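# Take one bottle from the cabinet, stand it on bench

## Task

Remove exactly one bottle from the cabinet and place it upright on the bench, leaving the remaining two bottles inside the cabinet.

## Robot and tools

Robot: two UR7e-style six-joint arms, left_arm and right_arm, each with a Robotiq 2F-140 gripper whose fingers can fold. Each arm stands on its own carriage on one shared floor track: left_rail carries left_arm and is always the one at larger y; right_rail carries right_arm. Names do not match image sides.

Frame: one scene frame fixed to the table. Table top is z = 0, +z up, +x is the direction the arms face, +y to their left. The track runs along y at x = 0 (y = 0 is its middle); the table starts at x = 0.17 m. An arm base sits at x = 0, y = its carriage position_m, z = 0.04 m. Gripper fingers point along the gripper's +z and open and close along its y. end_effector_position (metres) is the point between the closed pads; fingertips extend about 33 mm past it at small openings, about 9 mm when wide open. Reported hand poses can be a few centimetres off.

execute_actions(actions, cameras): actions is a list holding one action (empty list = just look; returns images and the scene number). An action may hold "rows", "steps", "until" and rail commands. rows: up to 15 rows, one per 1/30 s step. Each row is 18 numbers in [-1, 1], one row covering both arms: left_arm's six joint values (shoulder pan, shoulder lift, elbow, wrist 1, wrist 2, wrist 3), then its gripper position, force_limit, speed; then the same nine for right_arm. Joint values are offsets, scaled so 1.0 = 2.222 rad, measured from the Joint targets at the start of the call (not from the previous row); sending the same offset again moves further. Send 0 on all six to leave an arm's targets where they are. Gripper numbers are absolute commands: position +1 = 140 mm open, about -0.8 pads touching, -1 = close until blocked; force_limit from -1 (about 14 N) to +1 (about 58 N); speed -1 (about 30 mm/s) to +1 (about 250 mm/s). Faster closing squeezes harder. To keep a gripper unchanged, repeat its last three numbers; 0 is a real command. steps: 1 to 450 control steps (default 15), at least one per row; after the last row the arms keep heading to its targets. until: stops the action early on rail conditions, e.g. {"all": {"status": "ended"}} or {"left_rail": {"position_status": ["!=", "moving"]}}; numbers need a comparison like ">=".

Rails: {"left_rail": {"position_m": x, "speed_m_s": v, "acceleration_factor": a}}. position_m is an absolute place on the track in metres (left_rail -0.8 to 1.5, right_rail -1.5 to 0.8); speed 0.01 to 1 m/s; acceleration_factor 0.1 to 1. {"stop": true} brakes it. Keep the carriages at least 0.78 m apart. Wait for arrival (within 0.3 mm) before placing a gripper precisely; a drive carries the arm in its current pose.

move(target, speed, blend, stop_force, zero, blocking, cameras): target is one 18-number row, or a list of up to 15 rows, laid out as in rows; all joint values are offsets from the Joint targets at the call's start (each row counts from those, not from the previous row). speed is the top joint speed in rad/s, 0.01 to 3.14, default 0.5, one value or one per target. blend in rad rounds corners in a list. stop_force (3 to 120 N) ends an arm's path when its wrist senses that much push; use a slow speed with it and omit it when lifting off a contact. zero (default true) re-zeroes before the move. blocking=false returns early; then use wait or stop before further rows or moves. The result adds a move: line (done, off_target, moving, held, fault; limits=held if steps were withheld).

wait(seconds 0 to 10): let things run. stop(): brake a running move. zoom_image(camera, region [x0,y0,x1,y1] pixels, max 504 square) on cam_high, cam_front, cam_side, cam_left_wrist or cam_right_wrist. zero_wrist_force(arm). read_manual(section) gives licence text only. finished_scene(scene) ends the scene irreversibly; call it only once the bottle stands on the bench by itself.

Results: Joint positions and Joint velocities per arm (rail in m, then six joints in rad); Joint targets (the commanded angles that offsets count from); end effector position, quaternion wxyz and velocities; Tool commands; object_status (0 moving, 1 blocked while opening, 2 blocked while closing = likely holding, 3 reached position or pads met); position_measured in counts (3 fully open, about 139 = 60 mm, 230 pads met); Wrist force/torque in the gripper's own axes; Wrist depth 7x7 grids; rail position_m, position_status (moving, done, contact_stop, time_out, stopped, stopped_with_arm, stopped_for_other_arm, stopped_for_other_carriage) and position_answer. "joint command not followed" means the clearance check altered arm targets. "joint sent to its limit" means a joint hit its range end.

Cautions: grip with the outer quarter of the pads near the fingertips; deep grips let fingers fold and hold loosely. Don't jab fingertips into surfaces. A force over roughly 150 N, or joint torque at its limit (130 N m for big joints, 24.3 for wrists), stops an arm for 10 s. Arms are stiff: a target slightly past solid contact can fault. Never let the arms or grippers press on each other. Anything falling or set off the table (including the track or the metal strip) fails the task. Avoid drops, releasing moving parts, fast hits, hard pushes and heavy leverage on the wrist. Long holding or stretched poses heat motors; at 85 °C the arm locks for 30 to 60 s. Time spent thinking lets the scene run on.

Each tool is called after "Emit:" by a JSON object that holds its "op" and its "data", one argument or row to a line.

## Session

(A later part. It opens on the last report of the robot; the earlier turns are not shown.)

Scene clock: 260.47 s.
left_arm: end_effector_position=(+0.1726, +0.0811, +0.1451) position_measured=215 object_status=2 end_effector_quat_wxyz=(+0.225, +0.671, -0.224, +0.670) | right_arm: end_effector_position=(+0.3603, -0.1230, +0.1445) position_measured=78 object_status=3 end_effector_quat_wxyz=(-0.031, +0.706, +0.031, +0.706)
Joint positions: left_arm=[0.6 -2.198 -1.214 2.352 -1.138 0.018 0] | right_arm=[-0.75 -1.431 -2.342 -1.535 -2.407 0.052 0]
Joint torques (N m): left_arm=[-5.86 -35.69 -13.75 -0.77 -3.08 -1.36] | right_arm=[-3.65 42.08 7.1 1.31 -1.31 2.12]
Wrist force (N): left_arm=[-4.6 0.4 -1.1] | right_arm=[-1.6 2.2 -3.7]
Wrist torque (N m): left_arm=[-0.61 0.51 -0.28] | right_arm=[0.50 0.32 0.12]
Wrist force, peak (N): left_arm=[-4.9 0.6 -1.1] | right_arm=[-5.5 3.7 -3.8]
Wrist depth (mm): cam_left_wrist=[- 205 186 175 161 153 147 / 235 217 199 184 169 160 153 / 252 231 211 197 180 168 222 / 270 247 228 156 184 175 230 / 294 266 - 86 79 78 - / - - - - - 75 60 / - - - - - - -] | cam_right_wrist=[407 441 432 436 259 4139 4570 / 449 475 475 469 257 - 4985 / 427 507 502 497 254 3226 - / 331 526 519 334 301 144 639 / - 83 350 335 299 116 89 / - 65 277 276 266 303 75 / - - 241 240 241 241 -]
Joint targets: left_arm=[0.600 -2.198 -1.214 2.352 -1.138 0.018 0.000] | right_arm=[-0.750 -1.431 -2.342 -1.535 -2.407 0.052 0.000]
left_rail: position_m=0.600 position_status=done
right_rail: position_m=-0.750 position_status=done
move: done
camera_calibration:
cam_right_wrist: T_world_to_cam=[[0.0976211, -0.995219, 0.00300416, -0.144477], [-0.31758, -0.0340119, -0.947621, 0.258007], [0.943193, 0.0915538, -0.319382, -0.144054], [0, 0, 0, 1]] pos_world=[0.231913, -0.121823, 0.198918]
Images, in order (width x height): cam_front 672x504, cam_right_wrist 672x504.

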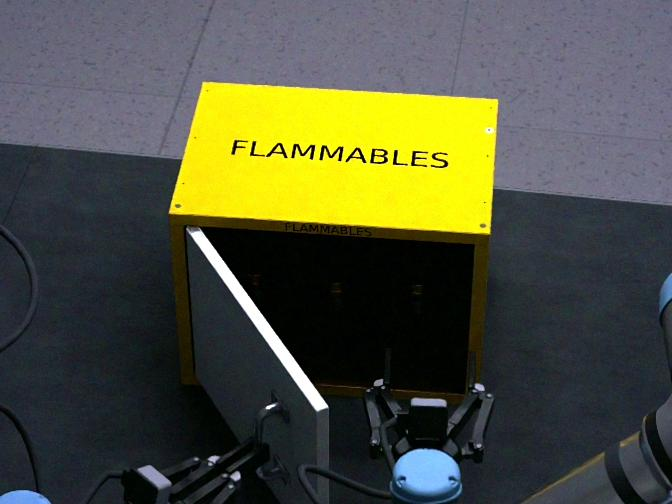

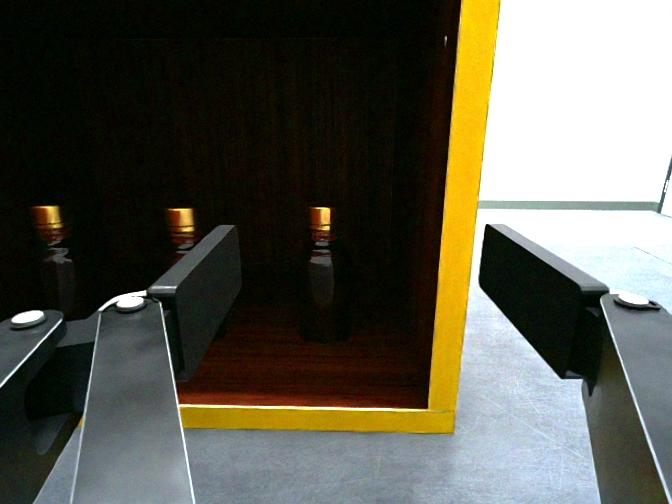

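Emit:
{"op": "move", "data": {
  "target": [0,0,0,0,0,0,-1,0.3,-0.9,-0.0425,-0.0890,0.0761,0.0133,-0.0265,0,0.05,0,0],
  "speed": 0.3,
  "stop_force": 15,
  "cameras": ["cam_right_wrist","cam_side"]
}}

Scene clock: 285.50 s.
left_arm: end_effector_position=(+0.1726, +0.0811, +0.1451) position_measured=215 object_status=2 end_effector_quat_wxyz=(+0.225, +0.671, -0.224, +0.670) | right_arm: end_effector_position=(+0.4153, -0.0950, +0.0720) position_measured=123 object_status=3 end_effector_quat_wxyz=(-0.018, +0.707, +0.019, +0.707)
Joint positions: left_arm=[0.6 -2.198 -1.214 2.352 -1.138 0.018 0] | right_arm=[-0.75 -1.526 -2.54 -1.366 -2.378 -0.007 0]
Joint torques (N m): left_arm=[-4.59 -34.9 -19.89 -0.83 -3.21 -1.21] | right_arm=[-11.86 47.01 21.08 1.49 -1.36 2.05]
Wrist force (N): left_arm=[-4.6 0.7 -1.2] | right_arm=[-1.5 2.1 -4.1]
Wrist torque (N m): left_arm=[-0.56 0.52 -0.27] | right_arm=[0.50 0.28 0.14]
Wrist force, peak (N): left_arm=[-4.9 0.6 -1.1] | right_arm=[-1.2 2.9 -4.9]
Wrist depth (mm): cam_left_wrist=[217 204 188 175 163 153 146 / 234 217 197 184 169 160 149 / 252 231 211 196 181 168 157 / 272 248 225 156 184 174 220 / 294 - - 86 79 78 211 / - - - - - 75 60 / - - - - - - -] | cam_right_wrist=[390 390 392 395 342 171 144 / 406 405 415 408 341 170 4476 / 423 236 433 243 341 184 4387 / 284 313 148 254 280 169 400 / - 86 106 221 206 106 91 / - 74 181 187 186 87 - / - - 151 151 151 73 -]
Joint targets: left_arm=[0.600 -2.198 -1.214 2.352 -1.138 0.018 0.000] | right_arm=[-0.750 -1.526 -2.540 -1.366 -2.378 -0.007 0.000]
left_rail: position_m=0.600 position_status=done
right_rail: position_m=-0.750 position_status=done
move: done
camera_calibration:
cam_right_wrist: T_world_to_cam=[[0.0622142, -0.99806, 0.00241442, -0.107347], [-0.31872, -0.0221598, -0.94759, 0.20941], [0.945805, 0.058184, -0.319481, -0.225913], [0, 0, 0, 1]] pos_world=[0.287092, -0.089354, 0.126519]
Images, in order (width x height): cam_side 672x504, cam_right_wrist 672x504.

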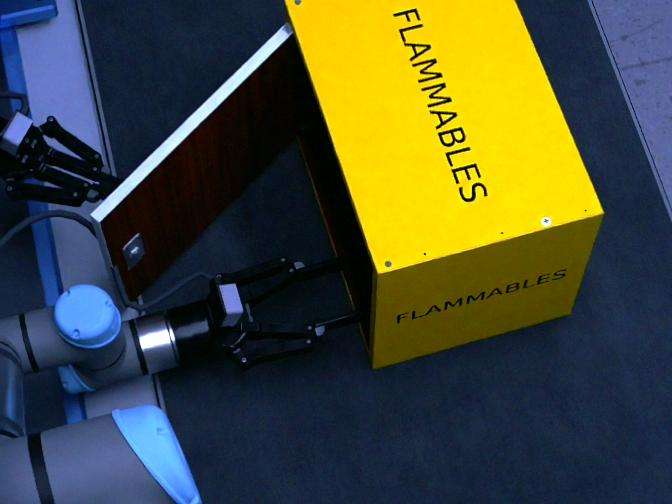

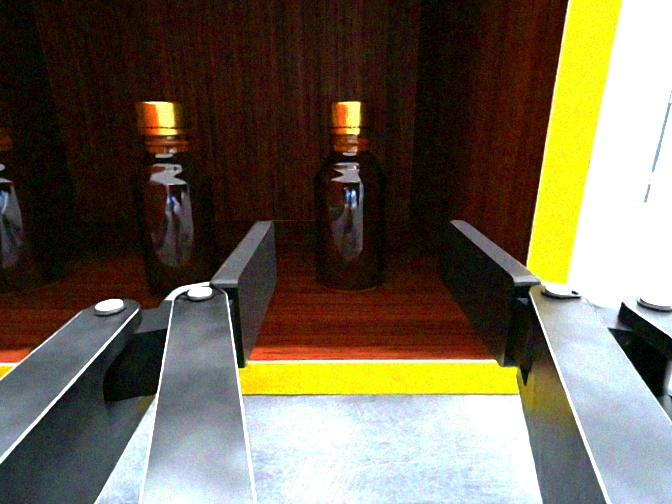

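Emit:
{"op": "move", "data": {
  "target": [0,0,0,0,0,0,-1,0.3,-0.9,-0.0803,-0.0189,0.0420,-0.0232,-0.0960,0,-0.06,0,0],
  "speed": 0.12,
  "stop_force": 8,
  "cameras": ["cam_right_wrist"]
}}

Scene clock: 313.70 s.
left_arm: end_effector_position=(+0.1726, +0.0811, +0.1451) position_measured=215 object_status=2 end_effector_quat_wxyz=(+0.225, +0.671, -0.224, +0.670) | right_arm: end_effector_position=(+0.5293, -0.0898, +0.0720) position_measured=136 object_status=3 end_effector_quat_wxyz=(-0.030, +0.706, +0.031, +0.706)
Joint positions: left_arm=[0.6 -2.198 -1.214 2.352 -1.138 0.018 0] | right_arm=[-0.75 -1.704 -2.582 -1.273 -2.429 -0.22 0]
Joint torques (N m): left_arm=[-3.8 -35.42 -18.88 -0.65 -3.12 -1.02] | right_arm=[-12.12 49.79 22.2 -0.71 -1.37 1.79]
Wrist force (N): left_arm=[-4.7 0.4 -1.1] | right_arm=[-1.6 2.4 -3.6]
Wrist torque (N m): left_arm=[-0.61 0.53 -0.27] | right_arm=[0.56 0.29 0.12]
Wrist force, peak (N): left_arm=[-4.9 0.5 -0.8] | right_arm=[-1.8 1.8 -4.5]
Wrist depth (mm): cam_left_wrist=[217 205 191 175 163 155 148 / 235 217 198 184 169 160 156 / 251 231 212 197 180 168 190 / 271 248 235 156 184 175 196 / 293 267 - 86 79 78 244 / - - - - - 75 60 / - - - - - - -] | cam_right_wrist=[297 294 291 290 285 175 113 / 306 311 308 124 284 174 113 / 137 327 324 130 310 173 112 / 131 309 153 128 133 160 112 / - 88 90 136 140 89 90 / - - 148 147 154 - - / - - - 129 129 - -]
Joint targets: left_arm=[0.600 -2.198 -1.214 2.352 -1.138 0.018 0.000] | right_arm=[-0.750 -1.704 -2.582 -1.273 -2.429 -0.220 0.000]
left_rail: position_m=0.600 position_status=done
right_rail: position_m=-0.750 position_status=done
move: done
camera_calibration:
cam_right_wrist: T_world_to_cam=[[0.0969655, -0.995284, 0.00256151, -0.127317], [-0.317858, -0.033406, -0.94755, 0.244296], [0.943167, 0.0910654, -0.319599, -0.329759], [0, 0, 0, 1]] pos_world=[0.401015, -0.0885262, 0.126418]
Images, in order (width x height): cam_right_wrist 672x504.

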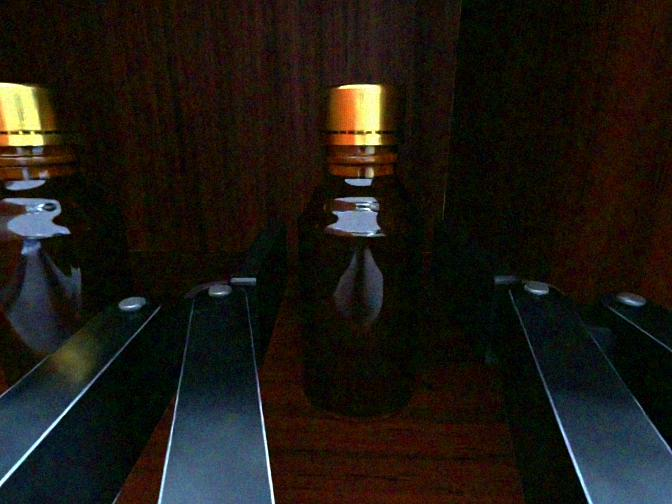

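Emit:
{"op": "move", "data": {
  "target": [0,0,0,0,0,0,-1,0.3,-0.9,-0.0040,-0.0021,0.0047,-0.0026,-0.0040,0,-0.06,-0.2,-1],
  "speed": 0.05
}}

Emit:
{"op": "execute_actions", "data": {
  "actions": [
    {"rows":[[0,0,0,0,0,0,-1,0.3,-0.9,0,0,0,0,0,0,-1,-0.2,-1]],"steps":75}
  ],
  "cameras": ["cam_right_wrist"]
}}

Scene clock: 321.83 s.
left_arm: end_effector_position=(+0.1726, +0.0811, +0.1451) position_measured=215 object_status=2 end_effector_quat_wxyz=(+0.225, +0.671, -0.224, +0.670) | right_arm: end_effector_position=(+0.5352, -0.0892, +0.0720) position_measured=136 object_status=3 end_effector_quat_wxyz=(-0.030, +0.706, +0.031, +0.706)
Joint positions: left_arm=[0.6 -2.198 -1.214 2.352 -1.138 0.018 0] | right_arm=[-0.75 -1.713 -2.586 -1.262 -2.435 -0.229 0]
Joint torques (N m): left_arm=[-3.13 -33.84 -19.33 -0.92 -3.14 -1.15] | right_arm=[-12.09 50.64 21.19 -0.52 -1.2 1.66]
Wrist force (N): left_arm=[-4.5 0.6 -0.9] | right_arm=[-1.4 1.9 -3.6]
Wrist torque (N m): left_arm=[-0.57 0.49 -0.27] | right_arm=[0.47 0.24 0.12]
Wrist force, peak (N): left_arm=[-4.8 0.7 -1.0] | right_arm=[-1.7 2.5 -4.0]
Wrist depth (mm): cam_left_wrist=[217 204 189 175 163 153 147 / 238 216 201 185 169 160 156 / 252 231 212 197 180 168 188 / 271 243 227 156 184 175 198 / 295 267 - 86 79 78 390 / - - - - - 75 60 / - - - - - - -] | cam_right_wrist=[289 287 286 286 282 175 114 / 300 303 301 118 284 174 113 / 135 322 320 123 306 173 113 / 128 333 153 123 129 160 113 / - 88 90 129 134 89 90 / - - 148 140 154 - - / - - - 129 129 - -]
Joint targets: left_arm=[0.600 -2.198 -1.214 2.352 -1.138 0.018 0.000] | right_arm=[-0.750 -1.713 -2.586 -1.262 -2.435 -0.229 0.000]
left_rail: position_m=0.600 position_status=done
right_rail: position_m=-0.750 position_status=done
move: done

Scene clock: 324.53 s.
left_arm: end_effector_position=(+0.1726, +0.0811, +0.1451) position_measured=215 object_status=2 end_effector_quat_wxyz=(+0.225, +0.671, -0.224, +0.670) | right_arm: end_effector_position=(+0.5353, -0.0892, +0.0720) position_measured=181 object_status=2 end_effector_quat_wxyz=(-0.030, +0.706, +0.031, +0.706)
Joint positions: left_arm=[0.6 -2.198 -1.214 2.352 -1.138 0.018 0] | right_arm=[-0.75 -1.713 -2.586 -1.262 -2.435 -0.229 0]
Joint torques (N m): left_arm=[-1.39 -34.29 -19.65 -0.72 -2.93 -1.09] | right_arm=[-5.58 51.21 14.31 1.25 3.45 1.46]
Wrist force (N): left_arm=[-4.5 0.6 -1.2] | right_arm=[-3.5 -6.9 -7.1]
Wrist torque (N m): left_arm=[-0.55 0.50 -0.27] | right_arm=[-0.07 0.29 0.11]
Wrist force, peak (N): left_arm=[-4.8 0.5 -1.1] | right_arm=[-3.8 -7.1 -7.3]
Wrist depth (mm): cam_left_wrist=[221 204 188 176 163 153 147 / 234 219 198 184 169 160 156 / 252 231 211 150 180 168 188 / 267 248 227 156 184 175 197 / 296 267 - 86 78 78 176 / - - - - - 75 60 / - - - - - - -] | cam_right_wrist=[290 288 287 286 281 176 114 / 300 303 302 105 253 175 114 / 135 322 318 111 282 175 113 / 128 331 328 110 116 161 113 / - 84 110 115 120 103 92 / - 65 155 125 147 100 - / - - 129 126 129 124 -]
Joint targets: left_arm=[0.600 -2.198 -1.214 2.352 -1.138 0.018 0.000] | right_arm=[-0.750 -1.713 -2.586 -1.262 -2.435 -0.229 0.000]
left_rail: position_m=0.600 position_status=done
right_rail: position_m=-0.750 position_status=done
camera_calibration:
cam_right_wrist: T_world_to_cam=[[0.0969655, -0.995284, 0.00256151, -0.127401], [-0.317858, -0.033406, -0.94755, 0.24622], [0.943167, 0.0910654, -0.319599, -0.335464], [0, 0, 0, 1]] pos_world=[0.407015, -0.0880262, 0.126418]
Images, in order (width x height): cam_right_wrist 672x504.

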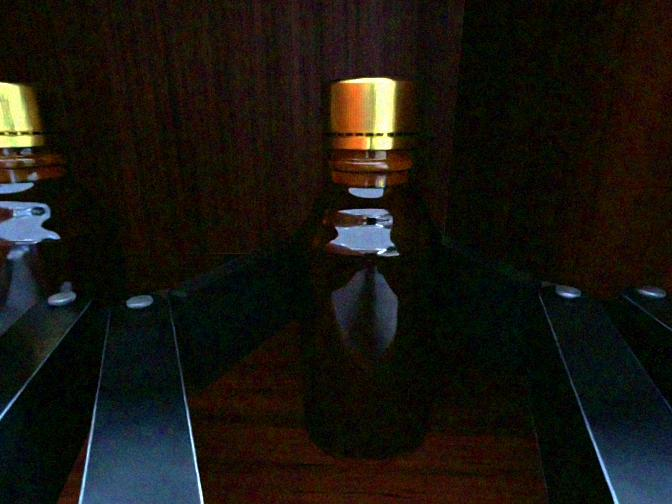

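Emit:
{"op": "execute_actions", "data": {
  "actions": [
    {"rows":[[0,0,0,0,0,0,-1,0.3,-0.9,0,0,0,0,0,0,-0.08,-0.2,-1]],"steps":60}
  ],
  "cameras": ["cam_right_wrist"]
}}

Scene clock: 335.87 s.
left_arm: end_effector_position=(+0.1726, +0.0811, +0.1451) position_measured=215 object_status=2 end_effector_quat_wxyz=(+0.225, +0.671, -0.224, +0.670) | right_arm: end_effector_position=(+0.5353, -0.0892, +0.0720) position_measured=139 object_status=3 end_effector_quat_wxyz=(-0.030, +0.706, +0.031, +0.706)
Joint positions: left_arm=[0.6 -2.198 -1.214 2.352 -1.138 0.018 0] | right_arm=[-0.75 -1.713 -2.586 -1.262 -2.435 -0.229 0]
Joint torques (N m): left_arm=[-0.56 -34.38 -18.64 -0.64 -2.81 -0.86] | right_arm=[9.18 54.74 15.28 0.54 1.15 1.4]
Wrist force (N): left_arm=[-4.6 0.6 -0.9] | right_arm=[-1.5 2.1 -3.7]
Wrist torque (N m): left_arm=[-0.56 0.52 -0.27] | right_arm=[0.51 0.27 0.13]
Wrist force, peak (N): left_arm=[-4.8 0.5 -1.1] | right_arm=[-3.6 -7.0 -7.4]
Wrist depth (mm): cam_left_wrist=[217 204 189 175 163 153 147 / 235 216 200 185 169 160 157 / 252 230 213 194 180 168 189 / 267 247 227 156 184 175 210 / 300 - - 86 79 78 391 / - - - - - 75 60 / - - - - - - -] | cam_right_wrist=[292 289 287 284 280 176 114 / 303 303 301 111 283 175 113 / 135 321 317 117 281 173 113 / 128 331 159 116 123 160 112 / - 88 89 123 125 89 90 / - 76 147 131 147 - - / - - - 129 129 - -]
Joint targets: left_arm=[0.600 -2.198 -1.214 2.352 -1.138 0.018 0.000] | right_arm=[-0.750 -1.713 -2.586 -1.262 -2.435 -0.229 0.000]
left_rail: position_m=0.600 position_status=done
right_rail: position_m=-0.750 position_status=done
camera_calibration:
cam_right_wrist: T_world_to_cam=[[0.0969655, -0.995284, 0.00256151, -0.127401], [-0.317858, -0.033406, -0.94755, 0.24622], [0.943167, 0.0910654, -0.319599, -0.335464], [0, 0, 0, 1]] pos_world=[0.407015, -0.0880262, 0.126418]
Images, in order (width x height): cam_right_wrist 672x504.

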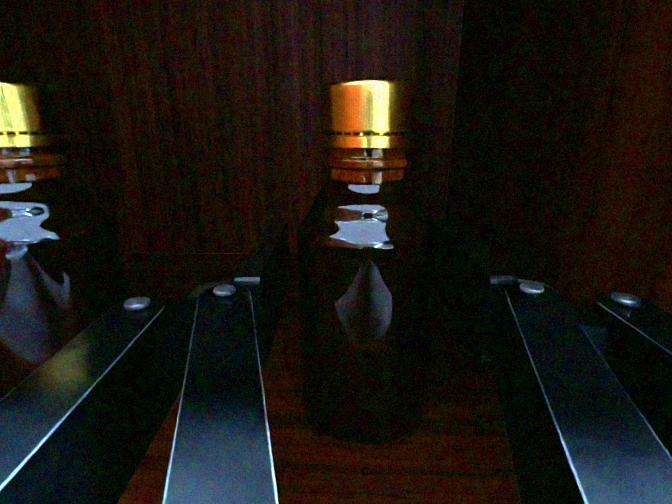

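Emit:
{"op": "move", "data": {
  "target": [0,0,0,0,0,0,-1,0.3,-0.9,0.0134,0.0068,-0.0152,0.0084,0.0134,0,-0.08,-0.2,-1],
  "speed": 0.08
}}

Emit:
{"op": "execute_actions", "data": {
  "actions": [
    {"rows":[[0,0,0,0,0,0,-1,0.3,-0.9,0,0,0,0,0,0,-1,-0.2,-1]],"steps":75}
  ],
  "cameras": ["cam_right_wrist"]
}}

Scene clock: 345.97 s.
left_arm: end_effector_position=(+0.1726, +0.0811, +0.1451) position_measured=215 object_status=2 end_effector_quat_wxyz=(+0.225, +0.671, -0.224, +0.670) | right_arm: end_effector_position=(+0.5155, -0.0910, +0.0719) position_measured=139 object_status=3 end_effector_quat_wxyz=(-0.030, +0.706, +0.031, +0.706)
Joint positions: left_arm=[0.6 -2.198 -1.214 2.352 -1.138 0.018 0] | right_arm=[-0.75 -1.683 -2.571 -1.296 -2.417 -0.199 0]
Joint torques (N m): left_arm=[-0.56 -33.52 -19.93 -0.44 -2.93 -0.97] | right_arm=[9.92 69.96 11.33 1.93 1.71 1.16]
Wrist force (N): left_arm=[-4.6 0.6 -1.1] | right_arm=[-1.3 1.7 -3.7]
Wrist torque (N m): left_arm=[-0.56 0.52 -0.27] | right_arm=[0.42 0.25 0.12]
Wrist force, peak (N): left_arm=[-4.8 0.7 -1.1] | right_arm=[-1.7 2.3 -4.4]
Wrist depth (mm): cam_left_wrist=[217 204 188 175 163 153 147 / 242 214 199 185 169 160 156 / 259 238 212 197 180 168 193 / 271 247 222 156 184 175 245 / 293 - - 86 79 78 241 / - - - - - 75 60 / - - - - - - -] | cam_right_wrist=[309 305 305 303 295 174 113 / 143 322 321 130 310 173 112 / 143 339 338 136 279 172 112 / 141 282 159 135 143 159 111 / - 88 89 149 148 89 90 / - 76 147 152 154 - - / - - - 129 129 - -]
Joint targets: left_arm=[0.600 -2.198 -1.214 2.352 -1.138 0.018 0.000] | right_arm=[-0.750 -1.683 -2.571 -1.296 -2.417 -0.199 0.000]
left_rail: position_m=0.600 position_status=done
right_rail: position_m=-0.750 position_status=done
move: done

Scene clock: 348.67 s.
left_arm: end_effector_position=(+0.1726, +0.0811, +0.1451) position_measured=215 object_status=2 end_effector_quat_wxyz=(+0.225, +0.671, -0.224, +0.670) | right_arm: end_effector_position=(+0.5154, -0.0910, +0.0719) position_measured=162 object_status=2 end_effector_quat_wxyz=(-0.030, +0.706, +0.031, +0.706)
Joint positions: left_arm=[0.6 -2.198 -1.214 2.352 -1.138 0.018 0] | right_arm=[-0.75 -1.683 -2.571 -1.296 -2.417 -0.199 0]
Joint torques (N m): left_arm=[0.85 -33.74 -18.12 -0.49 -3.07 -0.96] | right_arm=[5.91 68.77 11.05 1.06 0.73 1.06]
Wrist force (N): left_arm=[-4.3 0.6 -1.1] | right_arm=[-1.4 2.2 -4.9]
Wrist torque (N m): left_arm=[-0.55 0.45 -0.27] | right_arm=[0.56 0.26 0.14]
Wrist force, peak (N): left_arm=[-4.7 0.4 -1.2] | right_arm=[-1.5 2.4 -4.9]
Wrist depth (mm): cam_left_wrist=[218 204 188 175 163 153 148 / 235 220 199 184 169 160 156 / 252 230 213 197 181 168 193 / 271 247 228 156 184 175 238 / 295 267 - 86 79 78 238 / - - - - - 75 60 / - - - - - - -] | cam_right_wrist=[309 307 305 302 297 173 113 / 143 322 322 130 309 172 112 / 142 338 339 136 280 172 112 / 141 282 343 135 138 171 111 / - 84 83 146 143 84 97 / - 70 - 153 154 - 72 / - - - 129 129 - -]
Joint targets: left_arm=[0.600 -2.198 -1.214 2.352 -1.138 0.018 0.000] | right_arm=[-0.750 -1.683 -2.571 -1.296 -2.417 -0.199 0.000]
left_rail: position_m=0.600 position_status=done
right_rail: position_m=-0.750 position_status=done
camera_calibration:
cam_right_wrist: T_world_to_cam=[[0.0969655, -0.995284, 0.00256151, -0.127263], [-0.317858, -0.033406, -0.94755, 0.23974], [0.943167, 0.0910654, -0.319599, -0.316563], [0, 0, 0, 1]] pos_world=[0.387115, -0.0898262, 0.126318]
Images, in order (width x height): cam_right_wrist 672x504.

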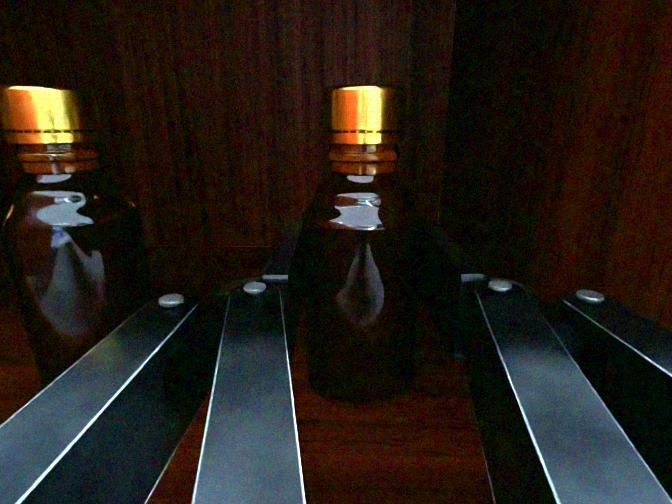

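Emit:
{"op": "move", "data": {
  "target": [0,0,0,0,0,0,-1,0.3,-0.9,0,0.0179,-0.0013,-0.0167,0,0,-1,-0.2,-1],
  "speed": 0.06,
  "cameras": ["cam_right_wrist"]
}}

Scene clock: 355.10 s.
left_arm: end_effector_position=(+0.1726, +0.0811, +0.1451) position_measured=215 object_status=2 end_effector_quat_wxyz=(+0.225, +0.671, -0.224, +0.670) | right_arm: end_effector_position=(+0.5154, -0.0910, +0.0969) position_measured=162 object_status=2 end_effector_quat_wxyz=(-0.030, +0.706, +0.031, +0.706)
Joint positions: left_arm=[0.6 -2.198 -1.214 2.352 -1.138 0.018 0] | right_arm=[-0.75 -1.683 -2.532 -1.299 -2.454 -0.199 0]
Joint torques (N m): left_arm=[1.85 -33.11 -18.13 -0.65 -2.98 -0.76] | right_arm=[-5 70.49 11.87 -0.65 -0.52 0.91]
Wrist force (N): left_arm=[-4.5 0.7 -1.0] | right_arm=[-4.4 2.0 -3.9]
Wrist torque (N m): left_arm=[-0.53 0.49 -0.27] | right_arm=[0.47 0.30 0.13]
Wrist force, peak (N): left_arm=[-4.7 0.5 -1.4] | right_arm=[-5.3 2.4 -3.6]
Wrist depth (mm): cam_left_wrist=[217 205 188 175 164 153 148 / 235 217 199 184 168 160 157 / 252 231 211 196 180 168 165 / 269 247 223 156 184 175 233 / 294 266 - 86 79 78 245 / - - - - - 75 60 / - - - - - - -] | cam_right_wrist=[310 306 305 302 298 174 113 / 326 324 323 131 310 172 112 / 147 340 339 137 279 172 112 / 147 352 349 134 138 170 112 / 144 84 83 146 138 84 97 / - 70 - 168 191 - 72 / - - - 159 159 - -]
Joint targets: left_arm=[0.600 -2.198 -1.214 2.352 -1.138 0.018 0.000] | right_arm=[-0.750 -1.683 -2.532 -1.299 -2.454 -0.199 0.000]
left_rail: position_m=0.600 position_status=done
right_rail: position_m=-0.750 position_status=done
move: done
camera_calibration:
cam_right_wrist: T_world_to_cam=[[0.096933, -0.995287, 0.0027819, -0.127348], [-0.317844, -0.033604, -0.947547, 0.263405], [0.943175, 0.0909644, -0.319604, -0.308584], [0, 0, 0, 1]] pos_world=[0.387115, -0.0898257, 0.151318]
Images, in order (width x height): cam_right_wrist 672x504.

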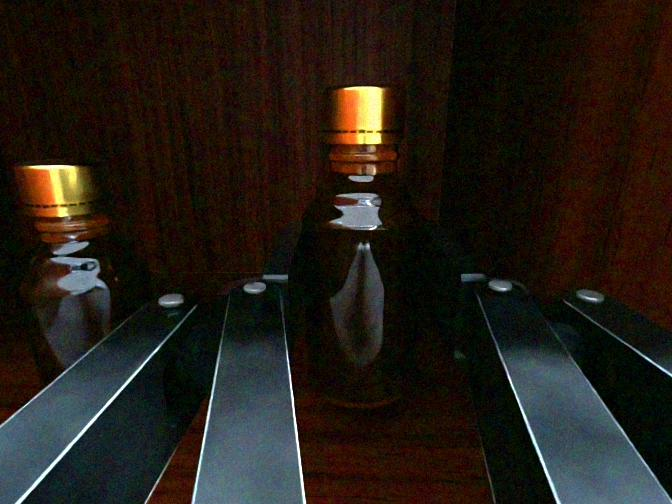

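Emit:
{"op": "move", "data": {
  "target": [0,0,0,0,0,0,-1,0.3,-0.9,0.1517,0.0412,-0.0892,0.048,0.1517,0,-1,-0.2,-1],
  "speed": 0.22,
  "stop_force": 15,
  "cameras": ["cam_right_wrist","cam_front"]
}}

Scene clock: 385.93 s.
left_arm: end_effector_position=(+0.1726, +0.0811, +0.1451) position_measured=215 object_status=2 end_effector_quat_wxyz=(+0.225, +0.671, -0.224, +0.670) | right_arm: end_effector_position=(+0.3064, -0.1093, +0.0970) position_measured=162 object_status=2 end_effector_quat_wxyz=(-0.030, +0.706, +0.031, +0.706)
Joint positions: left_arm=[0.6 -2.198 -1.214 2.352 -1.138 0.018 0] | right_arm=[-0.75 -1.346 -2.44 -1.497 -2.347 0.138 0]
Joint torques (N m): left_arm=[3.36 -33.12 -19.21 -0.62 -2.76 -0.69] | right_arm=[11.58 65.95 9.61 1.03 1.48 0.74]
Wrist force (N): left_arm=[-4.6 0.5 -1.1] | right_arm=[-4.4 1.9 -3.9]
Wrist torque (N m): left_arm=[-0.58 0.51 -0.27] | right_arm=[0.46 0.25 0.11]
Wrist force, peak (N): left_arm=[-4.8 0.6 -1.2] | right_arm=[-4.1 2.2 -5.8]
Wrist depth (mm): cam_left_wrist=[217 204 188 175 163 153 147 / 235 217 200 185 169 160 154 / 257 228 212 198 181 168 196 / 268 248 228 156 184 175 225 / 300 267 - 86 79 78 219 / - - - - - 75 60 / - - - - - - -] | cam_right_wrist=[419 500 497 497 343 4139 3988 / 419 525 526 131 289 - - / 385 557 553 136 271 - 4570 / 386 385 124 135 138 482 476 / 313 84 83 146 138 89 91 / - 70 - 165 218 - 72 / - - - 182 182 - -]
Joint targets: left_arm=[0.600 -2.198 -1.214 2.352 -1.138 0.018 0.000] | right_arm=[-0.750 -1.346 -2.440 -1.497 -2.347 0.138 0.000]
left_rail: position_m=0.600 position_status=done
right_rail: position_m=-0.750 position_status=done
move: done
camera_calibration:
cam_right_wrist: T_world_to_cam=[[0.0969323, -0.995287, 0.00281134, -0.125307], [-0.317633, -0.0336114, -0.947618, 0.196428], [0.943246, 0.0909617, -0.319395, -0.109808], [0, 0, 0, 1]] pos_world=[0.178114, -0.108126, 0.151419]
Images, in order (width x height): cam_front 672x504, cam_right_wrist 672x504.

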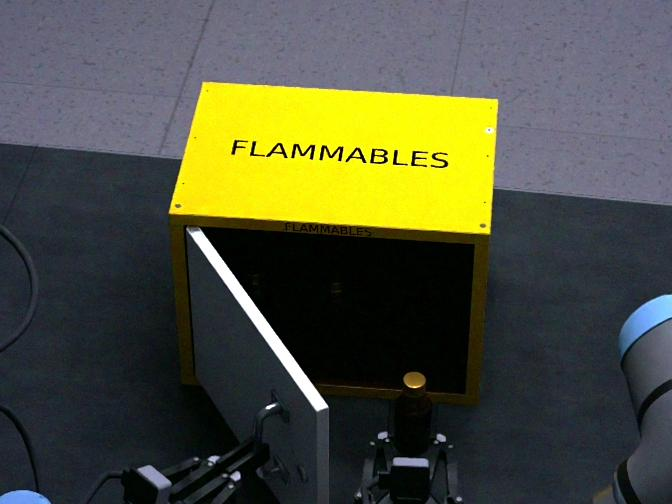

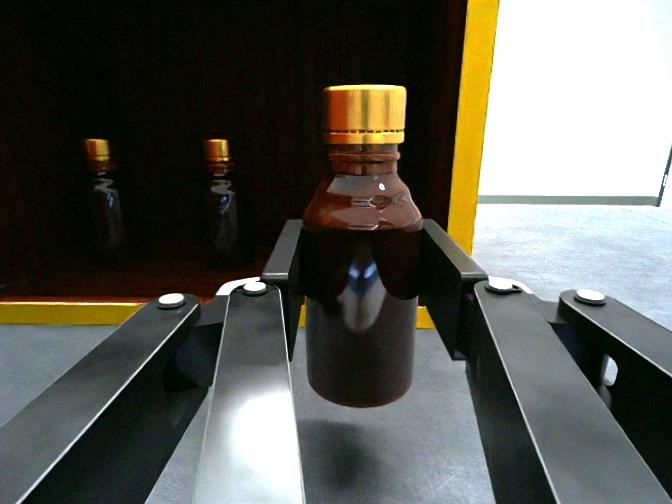

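Emit:
{"op": "execute_actions", "data": {
  "actions": [
    {"right_rail":{"position_m":-0.97,"acceleration_factor":0.6},"steps":150,"until":{"right_rail":{"position_status":["!=","moving"]}}}
  ]
}}

Emit:
{"op": "move", "data": {
  "target": [0,0,0,0,0,0,-1,0.3,-0.9,-0.1997,-0.0354,0.0767,-0.0412,-0.1997,0,-1,-0.2,-1],
  "speed": 0.3,
  "stop_force": 20,
  "cameras": ["cam_right_wrist","cam_high"]
}}

Scene clock: 392.77 s.
left_arm: end_effector_position=(+0.1726, +0.0811, +0.1451) position_measured=215 object_status=2 end_effector_quat_wxyz=(+0.225, +0.671, -0.224, +0.670) | right_arm: end_effector_position=(+0.3064, -0.3293, +0.0970) position_measured=162 object_status=2 end_effector_quat_wxyz=(-0.030, +0.706, +0.031, +0.706)
Joint positions: left_arm=[0.6 -2.198 -1.214 2.352 -1.138 0.018 0] | right_arm=[-0.97 -1.346 -2.44 -1.497 -2.347 0.138 0]
Joint torques (N m): left_arm=[4.03 -32.9 -18.54 -0.58 -2.97 -0.42] | right_arm=[6.97 64.13 16.31 -1.45 0.04 0.48]
Wrist force (N): left_arm=[-4.7 0.4 -1.0] | right_arm=[-4.4 2.3 -4.0]
Wrist torque (N m): left_arm=[-0.60 0.53 -0.27] | right_arm=[0.52 0.26 0.12]
Wrist force, peak (N): left_arm=[-4.9 0.5 -1.1] | right_arm=[-4.6 2.7 -4.0]
Wrist depth (mm): cam_left_wrist=[217 204 189 176 163 153 147 / 235 217 199 184 169 160 153 / 252 231 211 197 180 168 164 / 271 247 227 156 184 175 367 / 294 266 - 86 79 78 369 / - - - - - 75 60 / - - - - - - -] | cam_right_wrist=[517 282 438 - 4667 6267 5772 / 544 303 436 131 5101 4570 - / 582 330 442 136 135 - 3917 / 431 350 360 135 139 482 475 / 322 84 83 148 121 89 92 / - 70 - 165 217 - 72 / - - - 183 183 - -]
Joint targets: left_arm=[0.600 -2.198 -1.214 2.352 -1.138 0.018 0.000] | right_arm=[-0.970 -1.346 -2.440 -1.497 -2.347 0.138 0.000]
Tool commands: left_gripper/position=-1.0 left_gripper/force_limit=+0.3 left_gripper/speed=-0.9 right_gripper/position=-1.0 right_gripper/force_limit=-0.2 right_gripper/speed=-1.0
left_rail: position_m=0.600 position_status=done
right_rail: position_m=-0.970 position_status=done

Scene clock: 395.37 s.
left_arm: end_effector_position=(+0.1726, +0.0811, +0.1451) position_measured=215 object_status=2 end_effector_quat_wxyz=(+0.225, +0.671, -0.224, +0.670) | right_arm: end_effector_position=(+0.5800, -0.3432, +0.0969) position_measured=162 object_status=2 end_effector_quat_wxyz=(-0.030, +0.706, +0.031, +0.706)
Joint positions: left_arm=[0.6 -2.198 -1.214 2.352 -1.138 0.018 0] | right_arm=[-0.97 -1.79 -2.519 -1.327 -2.439 -0.306 0]
Joint torques (N m): left_arm=[4.67 -32.54 -19.35 -0.56 -2.96 -0.67] | right_arm=[-12.19 51 23.34 -0.27 -1.33 0.38]
Wrist force (N): left_arm=[-4.6 0.6 -1.0] | right_arm=[-4.2 2.1 -3.8]
Wrist torque (N m): left_arm=[-0.56 0.51 -0.27] | right_arm=[0.50 0.23 0.14]
Wrist force, peak (N): left_arm=[-4.9 0.5 -0.9] | right_arm=[-4.4 2.1 -6.6]
Wrist depth (mm): cam_left_wrist=[216 205 188 174 163 153 147 / 235 216 199 185 169 160 157 / 251 231 212 196 180 168 424 / 270 249 227 156 184 175 400 / 298 - - 86 79 78 - / - - - - - 75 60 / - - - - - - -] | cam_right_wrist=[227 - 3848 4667 4874 4301 4476 / 228 3988 - 130 4387 - 4768 / 228 4476 5772 136 4768 - 4301 / 228 400 486 135 138 3179 3226 / 229 84 83 146 138 89 92 / - 70 - 165 218 - 72 / - - - 181 181 - -]
Joint targets: left_arm=[0.600 -2.198 -1.214 2.352 -1.138 0.018 0.000] | right_arm=[-0.970 -1.790 -2.519 -1.327 -2.439 -0.306 0.000]
left_rail: position_m=0.600 position_status=done
right_rail: position_m=-0.970 position_status=done
move: done
camera_calibration:
cam_right_wrist: T_world_to_cam=[[0.0969657, -0.995284, 0.00256029, -0.384602], [-0.317948, -0.0334136, -0.947519, 0.275665], [0.943137, 0.0910628, -0.319689, -0.346477], [0, 0, 0, 1]] pos_world=[0.451715, -0.342026, 0.151418]
Images, in order (width x height): cam_high 672x504, cam_right_wrist 672x504.

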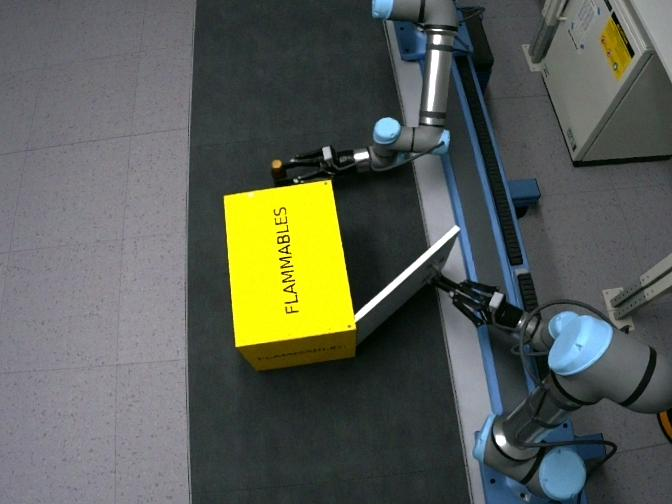

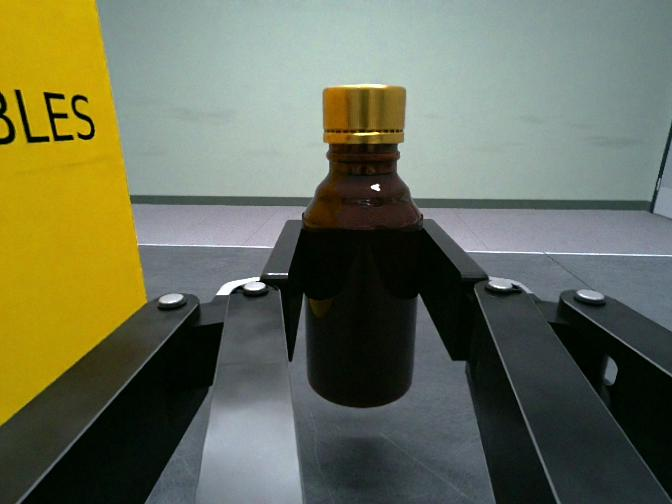

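Emit:
{"op": "move", "data": {
  "target": [0,0,0,0,0,0,-1,0.3,-0.9,0,-0.0361,0.0042,0.0319,0,0,-1,-0.2,-1],
  "speed": 0.025,
  "stop_force": 4,
  "cameras": ["cam_right_wrist"]
}}

Scene clock: 404.40 s.
left_arm: end_effector_position=(+0.1726, +0.0811, +0.1451) position_measured=215 object_status=2 end_effector_quat_wxyz=(+0.225, +0.671, -0.224, +0.670) | right_arm: end_effector_position=(+0.5801, -0.3430, +0.0540) position_measured=162 object_status=2 end_effector_quat_wxyz=(-0.030, +0.706, +0.031, +0.706)
Joint positions: left_arm=[0.6 -2.198 -1.214 2.352 -1.138 0.018 0] | right_arm=[-0.97 -1.79 -2.589 -1.318 -2.376 -0.306 0]
Joint torques (N m): left_arm=[6.97 -32.25 -20.15 -0.32 -2.88 -0.48] | right_arm=[-9.34 71.16 11.3 -0.09 -0.15 0.19]
Wrist force (N): left_arm=[-4.4 0.6 -1.1] | right_arm=[-3.3 2.6 -3.6]
Wrist torque (N m): left_arm=[-0.56 0.47 -0.27] | right_arm=[0.70 0.35 0.16]
Wrist force, peak (N): left_arm=[-4.9 0.6 -0.9] | right_arm=[13.9 4.7 -6.4]
Wrist depth (mm): cam_left_wrist=[217 204 188 175 163 153 146 / 235 217 200 184 169 160 154 / 252 231 211 196 180 168 388 / 271 247 223 156 185 175 433 / 295 266 - 86 78 78 - / - - - - - 75 60 / - - - - - - -] | cam_right_wrist=[228 4667 - - 4570 4218 - / 228 262 4387 130 4667 4476 - / 227 4667 - 136 4768 4768 4476 / 227 298 343 135 138 341 338 / 217 84 83 146 143 84 92 / - 70 - 155 154 - 72 / - - - 128 124 - -]
Joint targets: left_arm=[0.600 -2.198 -1.214 2.352 -1.138 0.018 0.000] | right_arm=[-0.970 -1.790 -2.589 -1.318 -2.376 -0.306 0.000]
left_rail: position_m=0.600 position_status=done
right_rail: position_m=-0.970 position_status=done
move: contact (right_arm)
camera_calibration:
cam_right_wrist: T_world_to_cam=[[0.0969657, -0.995284, 0.00256029, -0.384203], [-0.317948, -0.0334136, -0.947519, 0.234964], [0.943137, 0.0910628, -0.319689, -0.360345], [0, 0, 0, 1]] pos_world=[0.451815, -0.341726, 0.108418]
Images, in order (width x height): cam_right_wrist 672x504.

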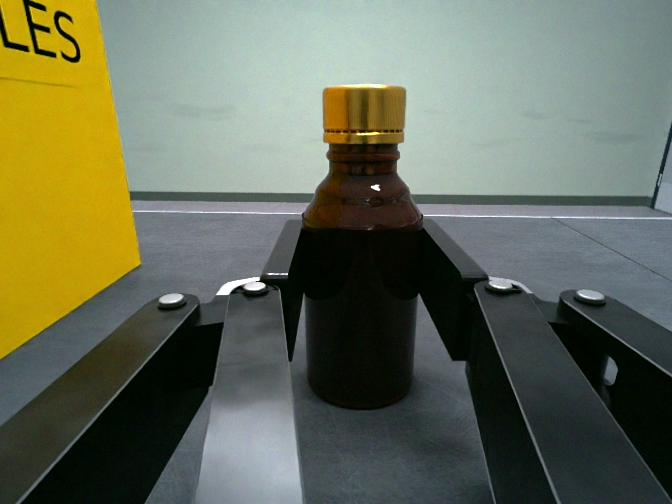

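Emit:
{"op": "move", "data": {
  "target": [0,0,0,0,0,0,-1,0.3,-0.9,0,-0.0006,0.0001,0.0005,0,0,-1,-0.2,-1],
  "speed": 0.02
}}

Emit:
{"op": "execute_actions", "data": {
  "actions": [
    {"rows":[[0,0,0,0,0,0,-1,0.3,-0.9,0,0,0,0,0,0,-0.1,-0.2,-1]],"steps":35}
  ],
  "cameras": ["cam_right_wrist"]
}}

Scene clock: 410.20 s.
left_arm: end_effector_position=(+0.1726, +0.0811, +0.1451) position_measured=215 object_status=2 end_effector_quat_wxyz=(+0.225, +0.671, -0.224, +0.670) | right_arm: end_effector_position=(+0.5801, -0.3430, +0.0533) position_measured=162 object_status=2 end_effector_quat_wxyz=(-0.031, +0.706, +0.031, +0.706)
Joint positions: left_arm=[0.6 -2.198 -1.214 2.352 -1.138 0.018 0] | right_arm=[-0.97 -1.79 -2.59 -1.318 -2.375 -0.306 0]
Joint torques (N m): left_arm=[7.44 -32.11 -20.83 -0.24 -2.9 -0.57] | right_arm=[-4.66 33.92 17.1 0.91 0.07 0.24]
Wrist force (N): left_arm=[-4.4 0.5 -0.9] | right_arm=[19.9 6.6 -9.7]
Wrist torque (N m): left_arm=[-0.59 0.47 -0.27] | right_arm=[0.63 0.33 0.01]
Wrist force, peak (N): left_arm=[-4.8 0.6 -1.0] | right_arm=[19.9 6.6 -9.7]
Wrist depth (mm): cam_left_wrist=[217 205 188 176 163 153 148 / 234 216 197 186 169 160 154 / 251 231 212 196 180 168 388 / 271 247 228 156 184 175 433 / 294 267 - 86 79 78 - / - - - - - 75 60 / - - - - - - -] | cam_right_wrist=[227 4476 4301 3089 - - - / 227 5350 3656 130 4218 - 5624 / 228 280 - 136 149 5624 5772 / 228 297 345 135 139 338 336 / 218 84 83 146 143 84 218 / - 70 - 154 154 - 72 / - - - 129 124 - -]
Joint targets: left_arm=[0.600 -2.198 -1.214 2.352 -1.138 0.018 0.000] | right_arm=[-0.970 -1.790 -2.590 -1.318 -2.375 -0.306 0.000]
left_rail: position_m=0.600 position_status=done
right_rail: position_m=-0.970 position_status=done
move: done

Scene clock: 411.57 s.
left_arm: end_effector_position=(+0.1726, +0.0811, +0.1451) position_measured=215 object_status=2 end_effector_quat_wxyz=(+0.225, +0.671, -0.224, +0.670) | right_arm: end_effector_position=(+0.5801, -0.3430, +0.0532) position_measured=141 object_status=3 end_effector_quat_wxyz=(-0.030, +0.706, +0.031, +0.706)
Joint positions: left_arm=[0.6 -2.198 -1.214 2.352 -1.138 0.018 0] | right_arm=[-0.97 -1.79 -2.59 -1.318 -2.375 -0.306 0]
Joint torques (N m): left_arm=[6.99 -32.93 -19.12 -0.53 -2.76 -0.57] | right_arm=[-2.66 70.43 11.49 -0.41 -1.07 0.28]
Wrist force (N): left_arm=[-4.6 0.5 -1.0] | right_arm=[-2.2 3.0 -3.9]
Wrist torque (N m): left_arm=[-0.57 0.50 -0.27] | right_arm=[0.71 0.41 0.12]
Wrist force, peak (N): left_arm=[-4.8 0.6 -1.0] | right_arm=[21.3 6.9 -9.9]
Wrist depth (mm): cam_left_wrist=[219 204 189 175 163 153 146 / 233 216 199 185 169 160 156 / 251 231 211 196 180 168 386 / 272 247 227 156 184 175 436 / 295 266 - 86 79 78 - / - - - - - 75 60 / - - - - - - -] | cam_right_wrist=[227 - - 4476 5624 4139 4768 / 227 6451 - 130 4667 4874 - / 226 4985 4768 136 4768 4985 4387 / 228 298 159 135 144 336 337 / - 89 89 147 147 89 91 / - - 69 153 156 - - / - - - 128 128 - -]
Joint targets: left_arm=[0.600 -2.198 -1.214 2.352 -1.138 0.018 0.000] | right_arm=[-0.970 -1.790 -2.590 -1.318 -2.375 -0.306 0.000]
left_rail: position_m=0.600 position_status=done
right_rail: position_m=-0.970 position_status=done
camera_calibration:
cam_right_wrist: T_world_to_cam=[[0.0969657, -0.995284, 0.00256029, -0.3843], [-0.317948, -0.0334136, -0.947519, 0.234202], [0.943137, 0.0910628, -0.319689, -0.360591], [0, 0, 0, 1]] pos_world=[0.451815, -0.341826, 0.107618]
Images, in order (width x height): cam_right_wrist 672x504.

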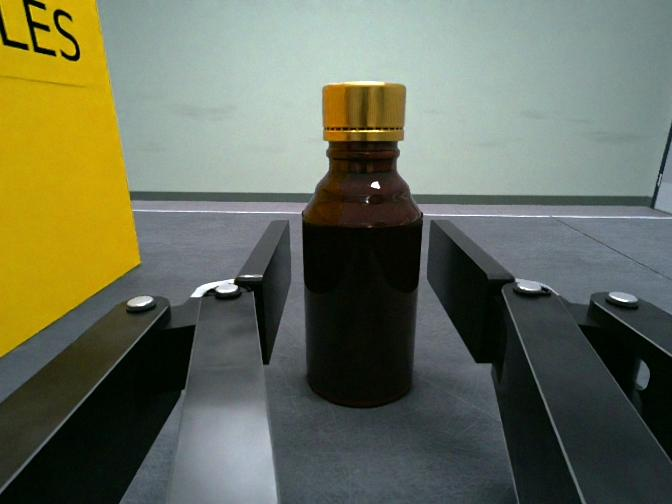

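Emit:
{"op": "move", "data": {
  "target": [
    [0.0524,0.0479,-0.0926,0.0446,-0.0026,0,-1,0.3,-0.9,0.0343,0.02,-0.0416,0.0217,0.0343,0,-0.1,-0.2,-1],
    [0.0975,0.0945,-0.1844,0.0898,-0.0124,0,-1,0.3,-0.9,0.1997,0.0675,-0.0804,0.0129,0.1997,0,-0.1,-0.2,-1],
    [0.1385,0.1404,-0.2761,0.1355,-0.0265,0,-1,0.3,-0.9,0.1997,0.0675,-0.0804,0.0129,0.1997,0,-0.1,-0.2,-1],
    [0.1767,0.1866,-0.3689,0.1822,-0.0432,0,-1,0.3,-0.9,0.1997,0.0675,-0.0804,0.0129,0.1997,0,-0.1,-0.2,-1],
    [0.213,0.2338,-0.4643,0.2304,-0.0619,0,-1,0.3,-0.9,0.1997,0.0675,-0.0804,0.0129,0.1997,0,-0.1,-0.2,-1],
    [0.2475,0.2829,-0.5641,0.2811,-0.0824,0,-1,0.3,-0.9,0.1997,0.0675,-0.0804,0.0129,0.1997,0,-0.1,-0.2,-1]
  ],
  "speed": [0.1,0.25,0.25,0.25,0.25,0.15],
  "blend": [0.005,0.02,0.03,0.03,0.03,0],
  "stop_force": 40,
  "cameras": ["cam_right_wrist","cam_high","cam_left_wrist"]
}}

Scene clock: 438.17 s.
left_arm: end_effector_position=(+0.3888, -0.0771, +0.1453) position_measured=215 object_status=2 end_effector_quat_wxyz=(-0.030, +0.706, +0.031, +0.706) | right_arm: end_effector_position=(+0.3064, -0.3292, +0.0969) position_measured=141 object_status=3 end_effector_quat_wxyz=(-0.030, +0.706, +0.031, +0.706)
Joint positions: left_arm=[0.6 -1.649 -0.586 1.099 -0.514 -0.165 0] | right_arm=[-0.97 -1.346 -2.44 -1.497 -2.347 0.138 0]
Joint torques (N m): left_arm=[19.76 -44.56 -29.56 2.13 -3.54 -0.44] | right_arm=[11.76 64.42 9.23 -1.59 1.47 0.25]
Wrist force (N): left_arm=[5.1 2.0 -12.0] | right_arm=[-2.4 3.1 -3.8]
Wrist torque (N m): left_arm=[-0.34 0.61 0.07] | right_arm=[0.71 0.44 0.12]
Wrist force, peak (N): left_arm=[4.8 -1.2 -13.5] | right_arm=[-2.7 2.8 -4.9]
Wrist depth (mm): cam_left_wrist=[176 175 172 171 170 168 166 / 184 184 181 177 177 176 175 / - 195 192 189 188 187 - / 207 205 203 158 193 196 2783 / 221 216 - 86 79 81 - / - - - - - 75 59 / - - - - - - -] | cam_right_wrist=[263 276 441 4062 - 3134 6267 / 277 280 437 5928 4768 - 4139 / 292 297 500 4985 - 5928 5223 / 312 314 141 436 164 480 479 / 324 89 89 310 272 89 91 / - - 69 229 228 - - / - - - 182 182 - -]
Joint targets: left_arm=[0.600 -1.649 -0.586 1.099 -0.514 -0.165 0.000] | right_arm=[-0.970 -1.346 -2.440 -1.497 -2.347 0.138 0.000]
left_rail: position_m=0.600 position_status=done
right_rail: position_m=-0.970 position_status=done
move: done
camera_calibration:
cam_left_wrist: T_world_to_cam=[[0.116033, -0.993145, -0.0141415, -0.10847], [-0.320888, -0.0240087, -0.946813, 0.262788], [0.939983, 0.114399, -0.321474, -0.164547], [0, 0, 0, 1]] pos_world=[0.251583, -0.0825927, 0.19438]
cam_right_wrist: T_world_to_cam=[[0.0969622, -0.995285, 0.0025831, -0.344141], [-0.317648, -0.0334052, -0.94762, 0.189013], [0.943238, 0.0910628, -0.319389, -0.0898035], [0, 0, 0, 1]] pos_world=[0.178114, -0.328026, 0.151319]
Images, in order (width x height): cam_high 672x504, cam_left_wrist 672x504, cam_right_wrist 672x504.

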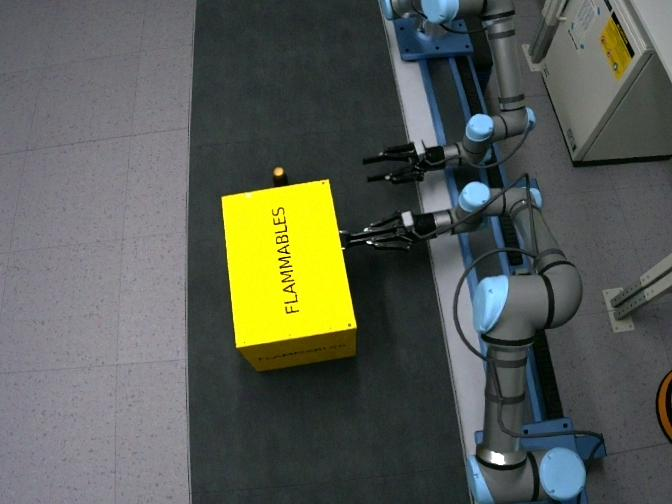

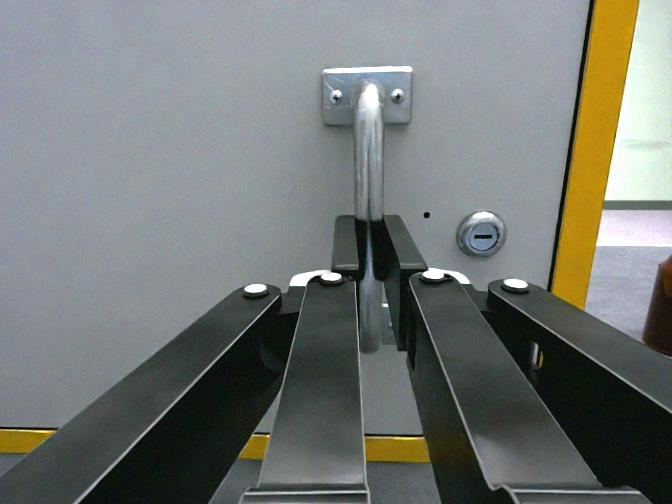

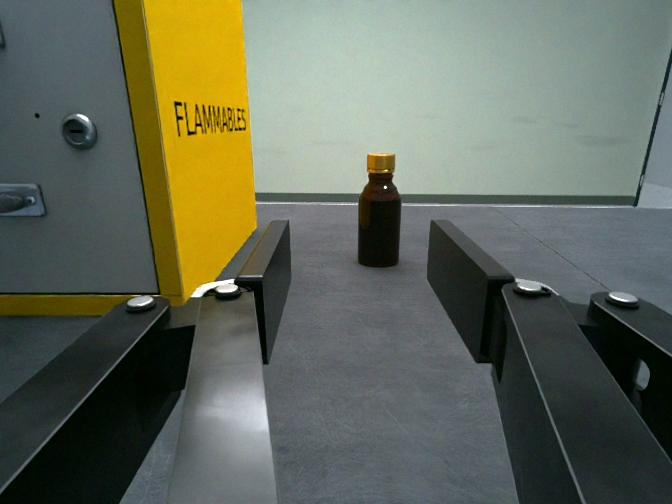

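Emit:
{"op": "execute_actions", "data": {
  "actions": [
    {"rows":[[0,0,0,0,0,0,0.3,0.3,-0.8,0,0,0,0,0,0,-0.1,-0.2,-1]],"steps":60}
  ]
}}

Emit:
{"op": "move", "data": {
  "target": [-0.0709,0.0124,-0.0253,0.0129,-0.0711,0,0.3,0.3,-0.8,0,0,0,0,0,0,-0.1,-0.2,-1],
  "speed": 0.2,
  "cameras": ["cam_front","cam_right_wrist"]
}}

Scene clock: 444.70 s.
left_arm: end_effector_position=(+0.3888, -0.0771, +0.1453) position_measured=91 object_status=3 end_effector_quat_wxyz=(-0.030, +0.706, +0.031, +0.706) | right_arm: end_effector_position=(+0.3064, -0.3292, +0.0969) position_measured=141 object_status=3 end_effector_quat_wxyz=(-0.030, +0.706, +0.031, +0.706)
Joint positions: left_arm=[0.6 -1.649 -0.586 1.099 -0.514 -0.165 0] | right_arm=[-0.97 -1.346 -2.44 -1.497 -2.347 0.138 0]
Joint torques (N m): left_arm=[-9.54 -64.89 -27.79 -0.34 1.78 -0.41] | right_arm=[11.74 64.42 8.65 -1.54 1.44 0.35]
Wrist force (N): left_arm=[1.3 -1.7 0.3] | right_arm=[-2.5 2.9 -4.1]
Wrist torque (N m): left_arm=[-0.22 0.43 -0.10] | right_arm=[0.66 0.46 0.11]
Wrist force, peak (N): left_arm=[5.3 2.0 -12.3] | right_arm=[-2.6 3.3 -4.1]
Wrist depth (mm): cam_left_wrist=[176 174 172 171 170 168 164 / 184 183 180 177 176 174 173 / 196 194 192 189 188 186 180 / 207 204 197 198 199 153 3054 / - 88 209 209 209 119 72 / - - 230 228 222 - - / - - 241 237 231 - -] | cam_right_wrist=[262 276 442 - 4985 4476 4874 / 276 277 441 4570 - - 4667 / 293 297 499 4985 5484 4387 5624 / 312 314 141 435 165 439 478 / 322 89 89 312 271 89 91 / - - 208 230 229 - - / - - - 182 182 - -]
Joint targets: left_arm=[0.600 -1.649 -0.586 1.099 -0.514 -0.165 0.000] | right_arm=[-0.970 -1.346 -2.440 -1.497 -2.347 0.138 0.000]
left_rail: position_m=0.600 position_status=done
right_rail: position_m=-0.970 position_status=done

Scene clock: 445.97 s.
left_arm: end_effector_position=(+0.2747, -0.0920, +0.1453) position_measured=91 object_status=3 end_effector_quat_wxyz=(-0.031, +0.707, +0.031, +0.706) | right_arm: end_effector_position=(+0.3064, -0.3292, +0.0969) position_measured=141 object_status=3 end_effector_quat_wxyz=(-0.030, +0.706, +0.031, +0.706)
Joint positions: left_arm=[0.6 -1.806 -0.558 1.043 -0.485 -0.323 0] | right_arm=[-0.97 -1.346 -2.44 -1.497 -2.347 0.138 0]
Joint torques (N m): left_arm=[-10.64 -46.66 -32.86 2.43 -2.03 -0.29] | right_arm=[11.37 64.36 8.97 -1.43 1.37 0.32]
Wrist force (N): left_arm=[1.3 -1.8 0.7] | right_arm=[-2.3 3.2 -4.2]
Wrist torque (N m): left_arm=[-0.24 0.44 -0.09] | right_arm=[0.72 0.41 0.11]
Wrist force, peak (N): left_arm=[0.9 -2.1 2.1] | right_arm=[-2.6 3.2 -4.2]
Wrist depth (mm): cam_left_wrist=[277 278 280 275 268 265 - / 299 291 290 284 285 281 - / 308 308 307 301 298 302 - / 333 325 157 317 315 154 594 / - 88 153 345 336 111 72 / - - - - - 311 - / - - 229 - - - -] | cam_right_wrist=[262 279 444 3988 4985 - - / 277 280 442 6267 - - - / 293 299 438 5223 726 699 4062 / 311 311 141 436 164 480 478 / 323 89 89 311 272 89 91 / - - 208 230 228 - - / - - - 182 182 - -]
Joint targets: left_arm=[0.600 -1.806 -0.558 1.043 -0.485 -0.323 0.000] | right_arm=[-0.970 -1.346 -2.440 -1.497 -2.347 0.138 0.000]
left_rail: position_m=0.600 position_status=done
right_rail: position_m=-0.970 position_status=done
move: done
camera_calibration:
cam_right_wrist: T_world_to_cam=[[0.0969622, -0.995285, 0.0025831, -0.344141], [-0.317648, -0.0334052, -0.94762, 0.189013], [0.943238, 0.0910628, -0.319389, -0.0898035], [0, 0, 0, 1]] pos_world=[0.178114, -0.328026, 0.151319]
Images, in order (width x height): cam_front 672x504, cam_right_wrist 672x504.

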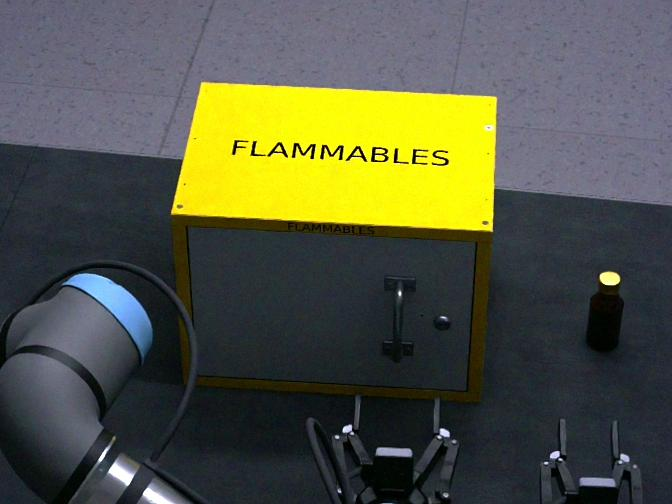

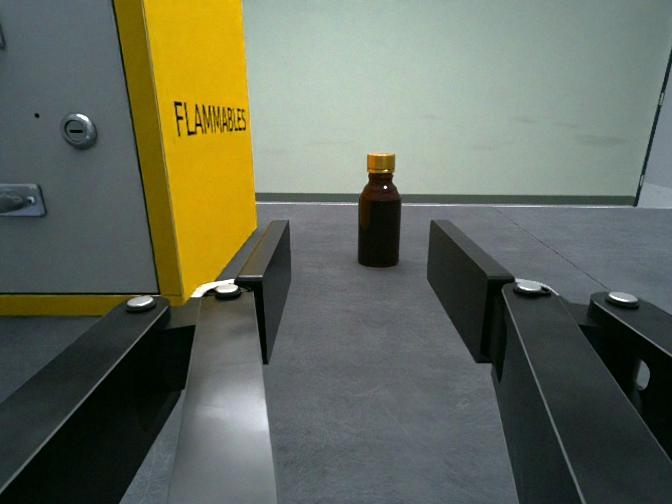

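Emit:
{"op": "finished_scene", "data": {
  "scene": 1
}}

The scene is finished: the task was done.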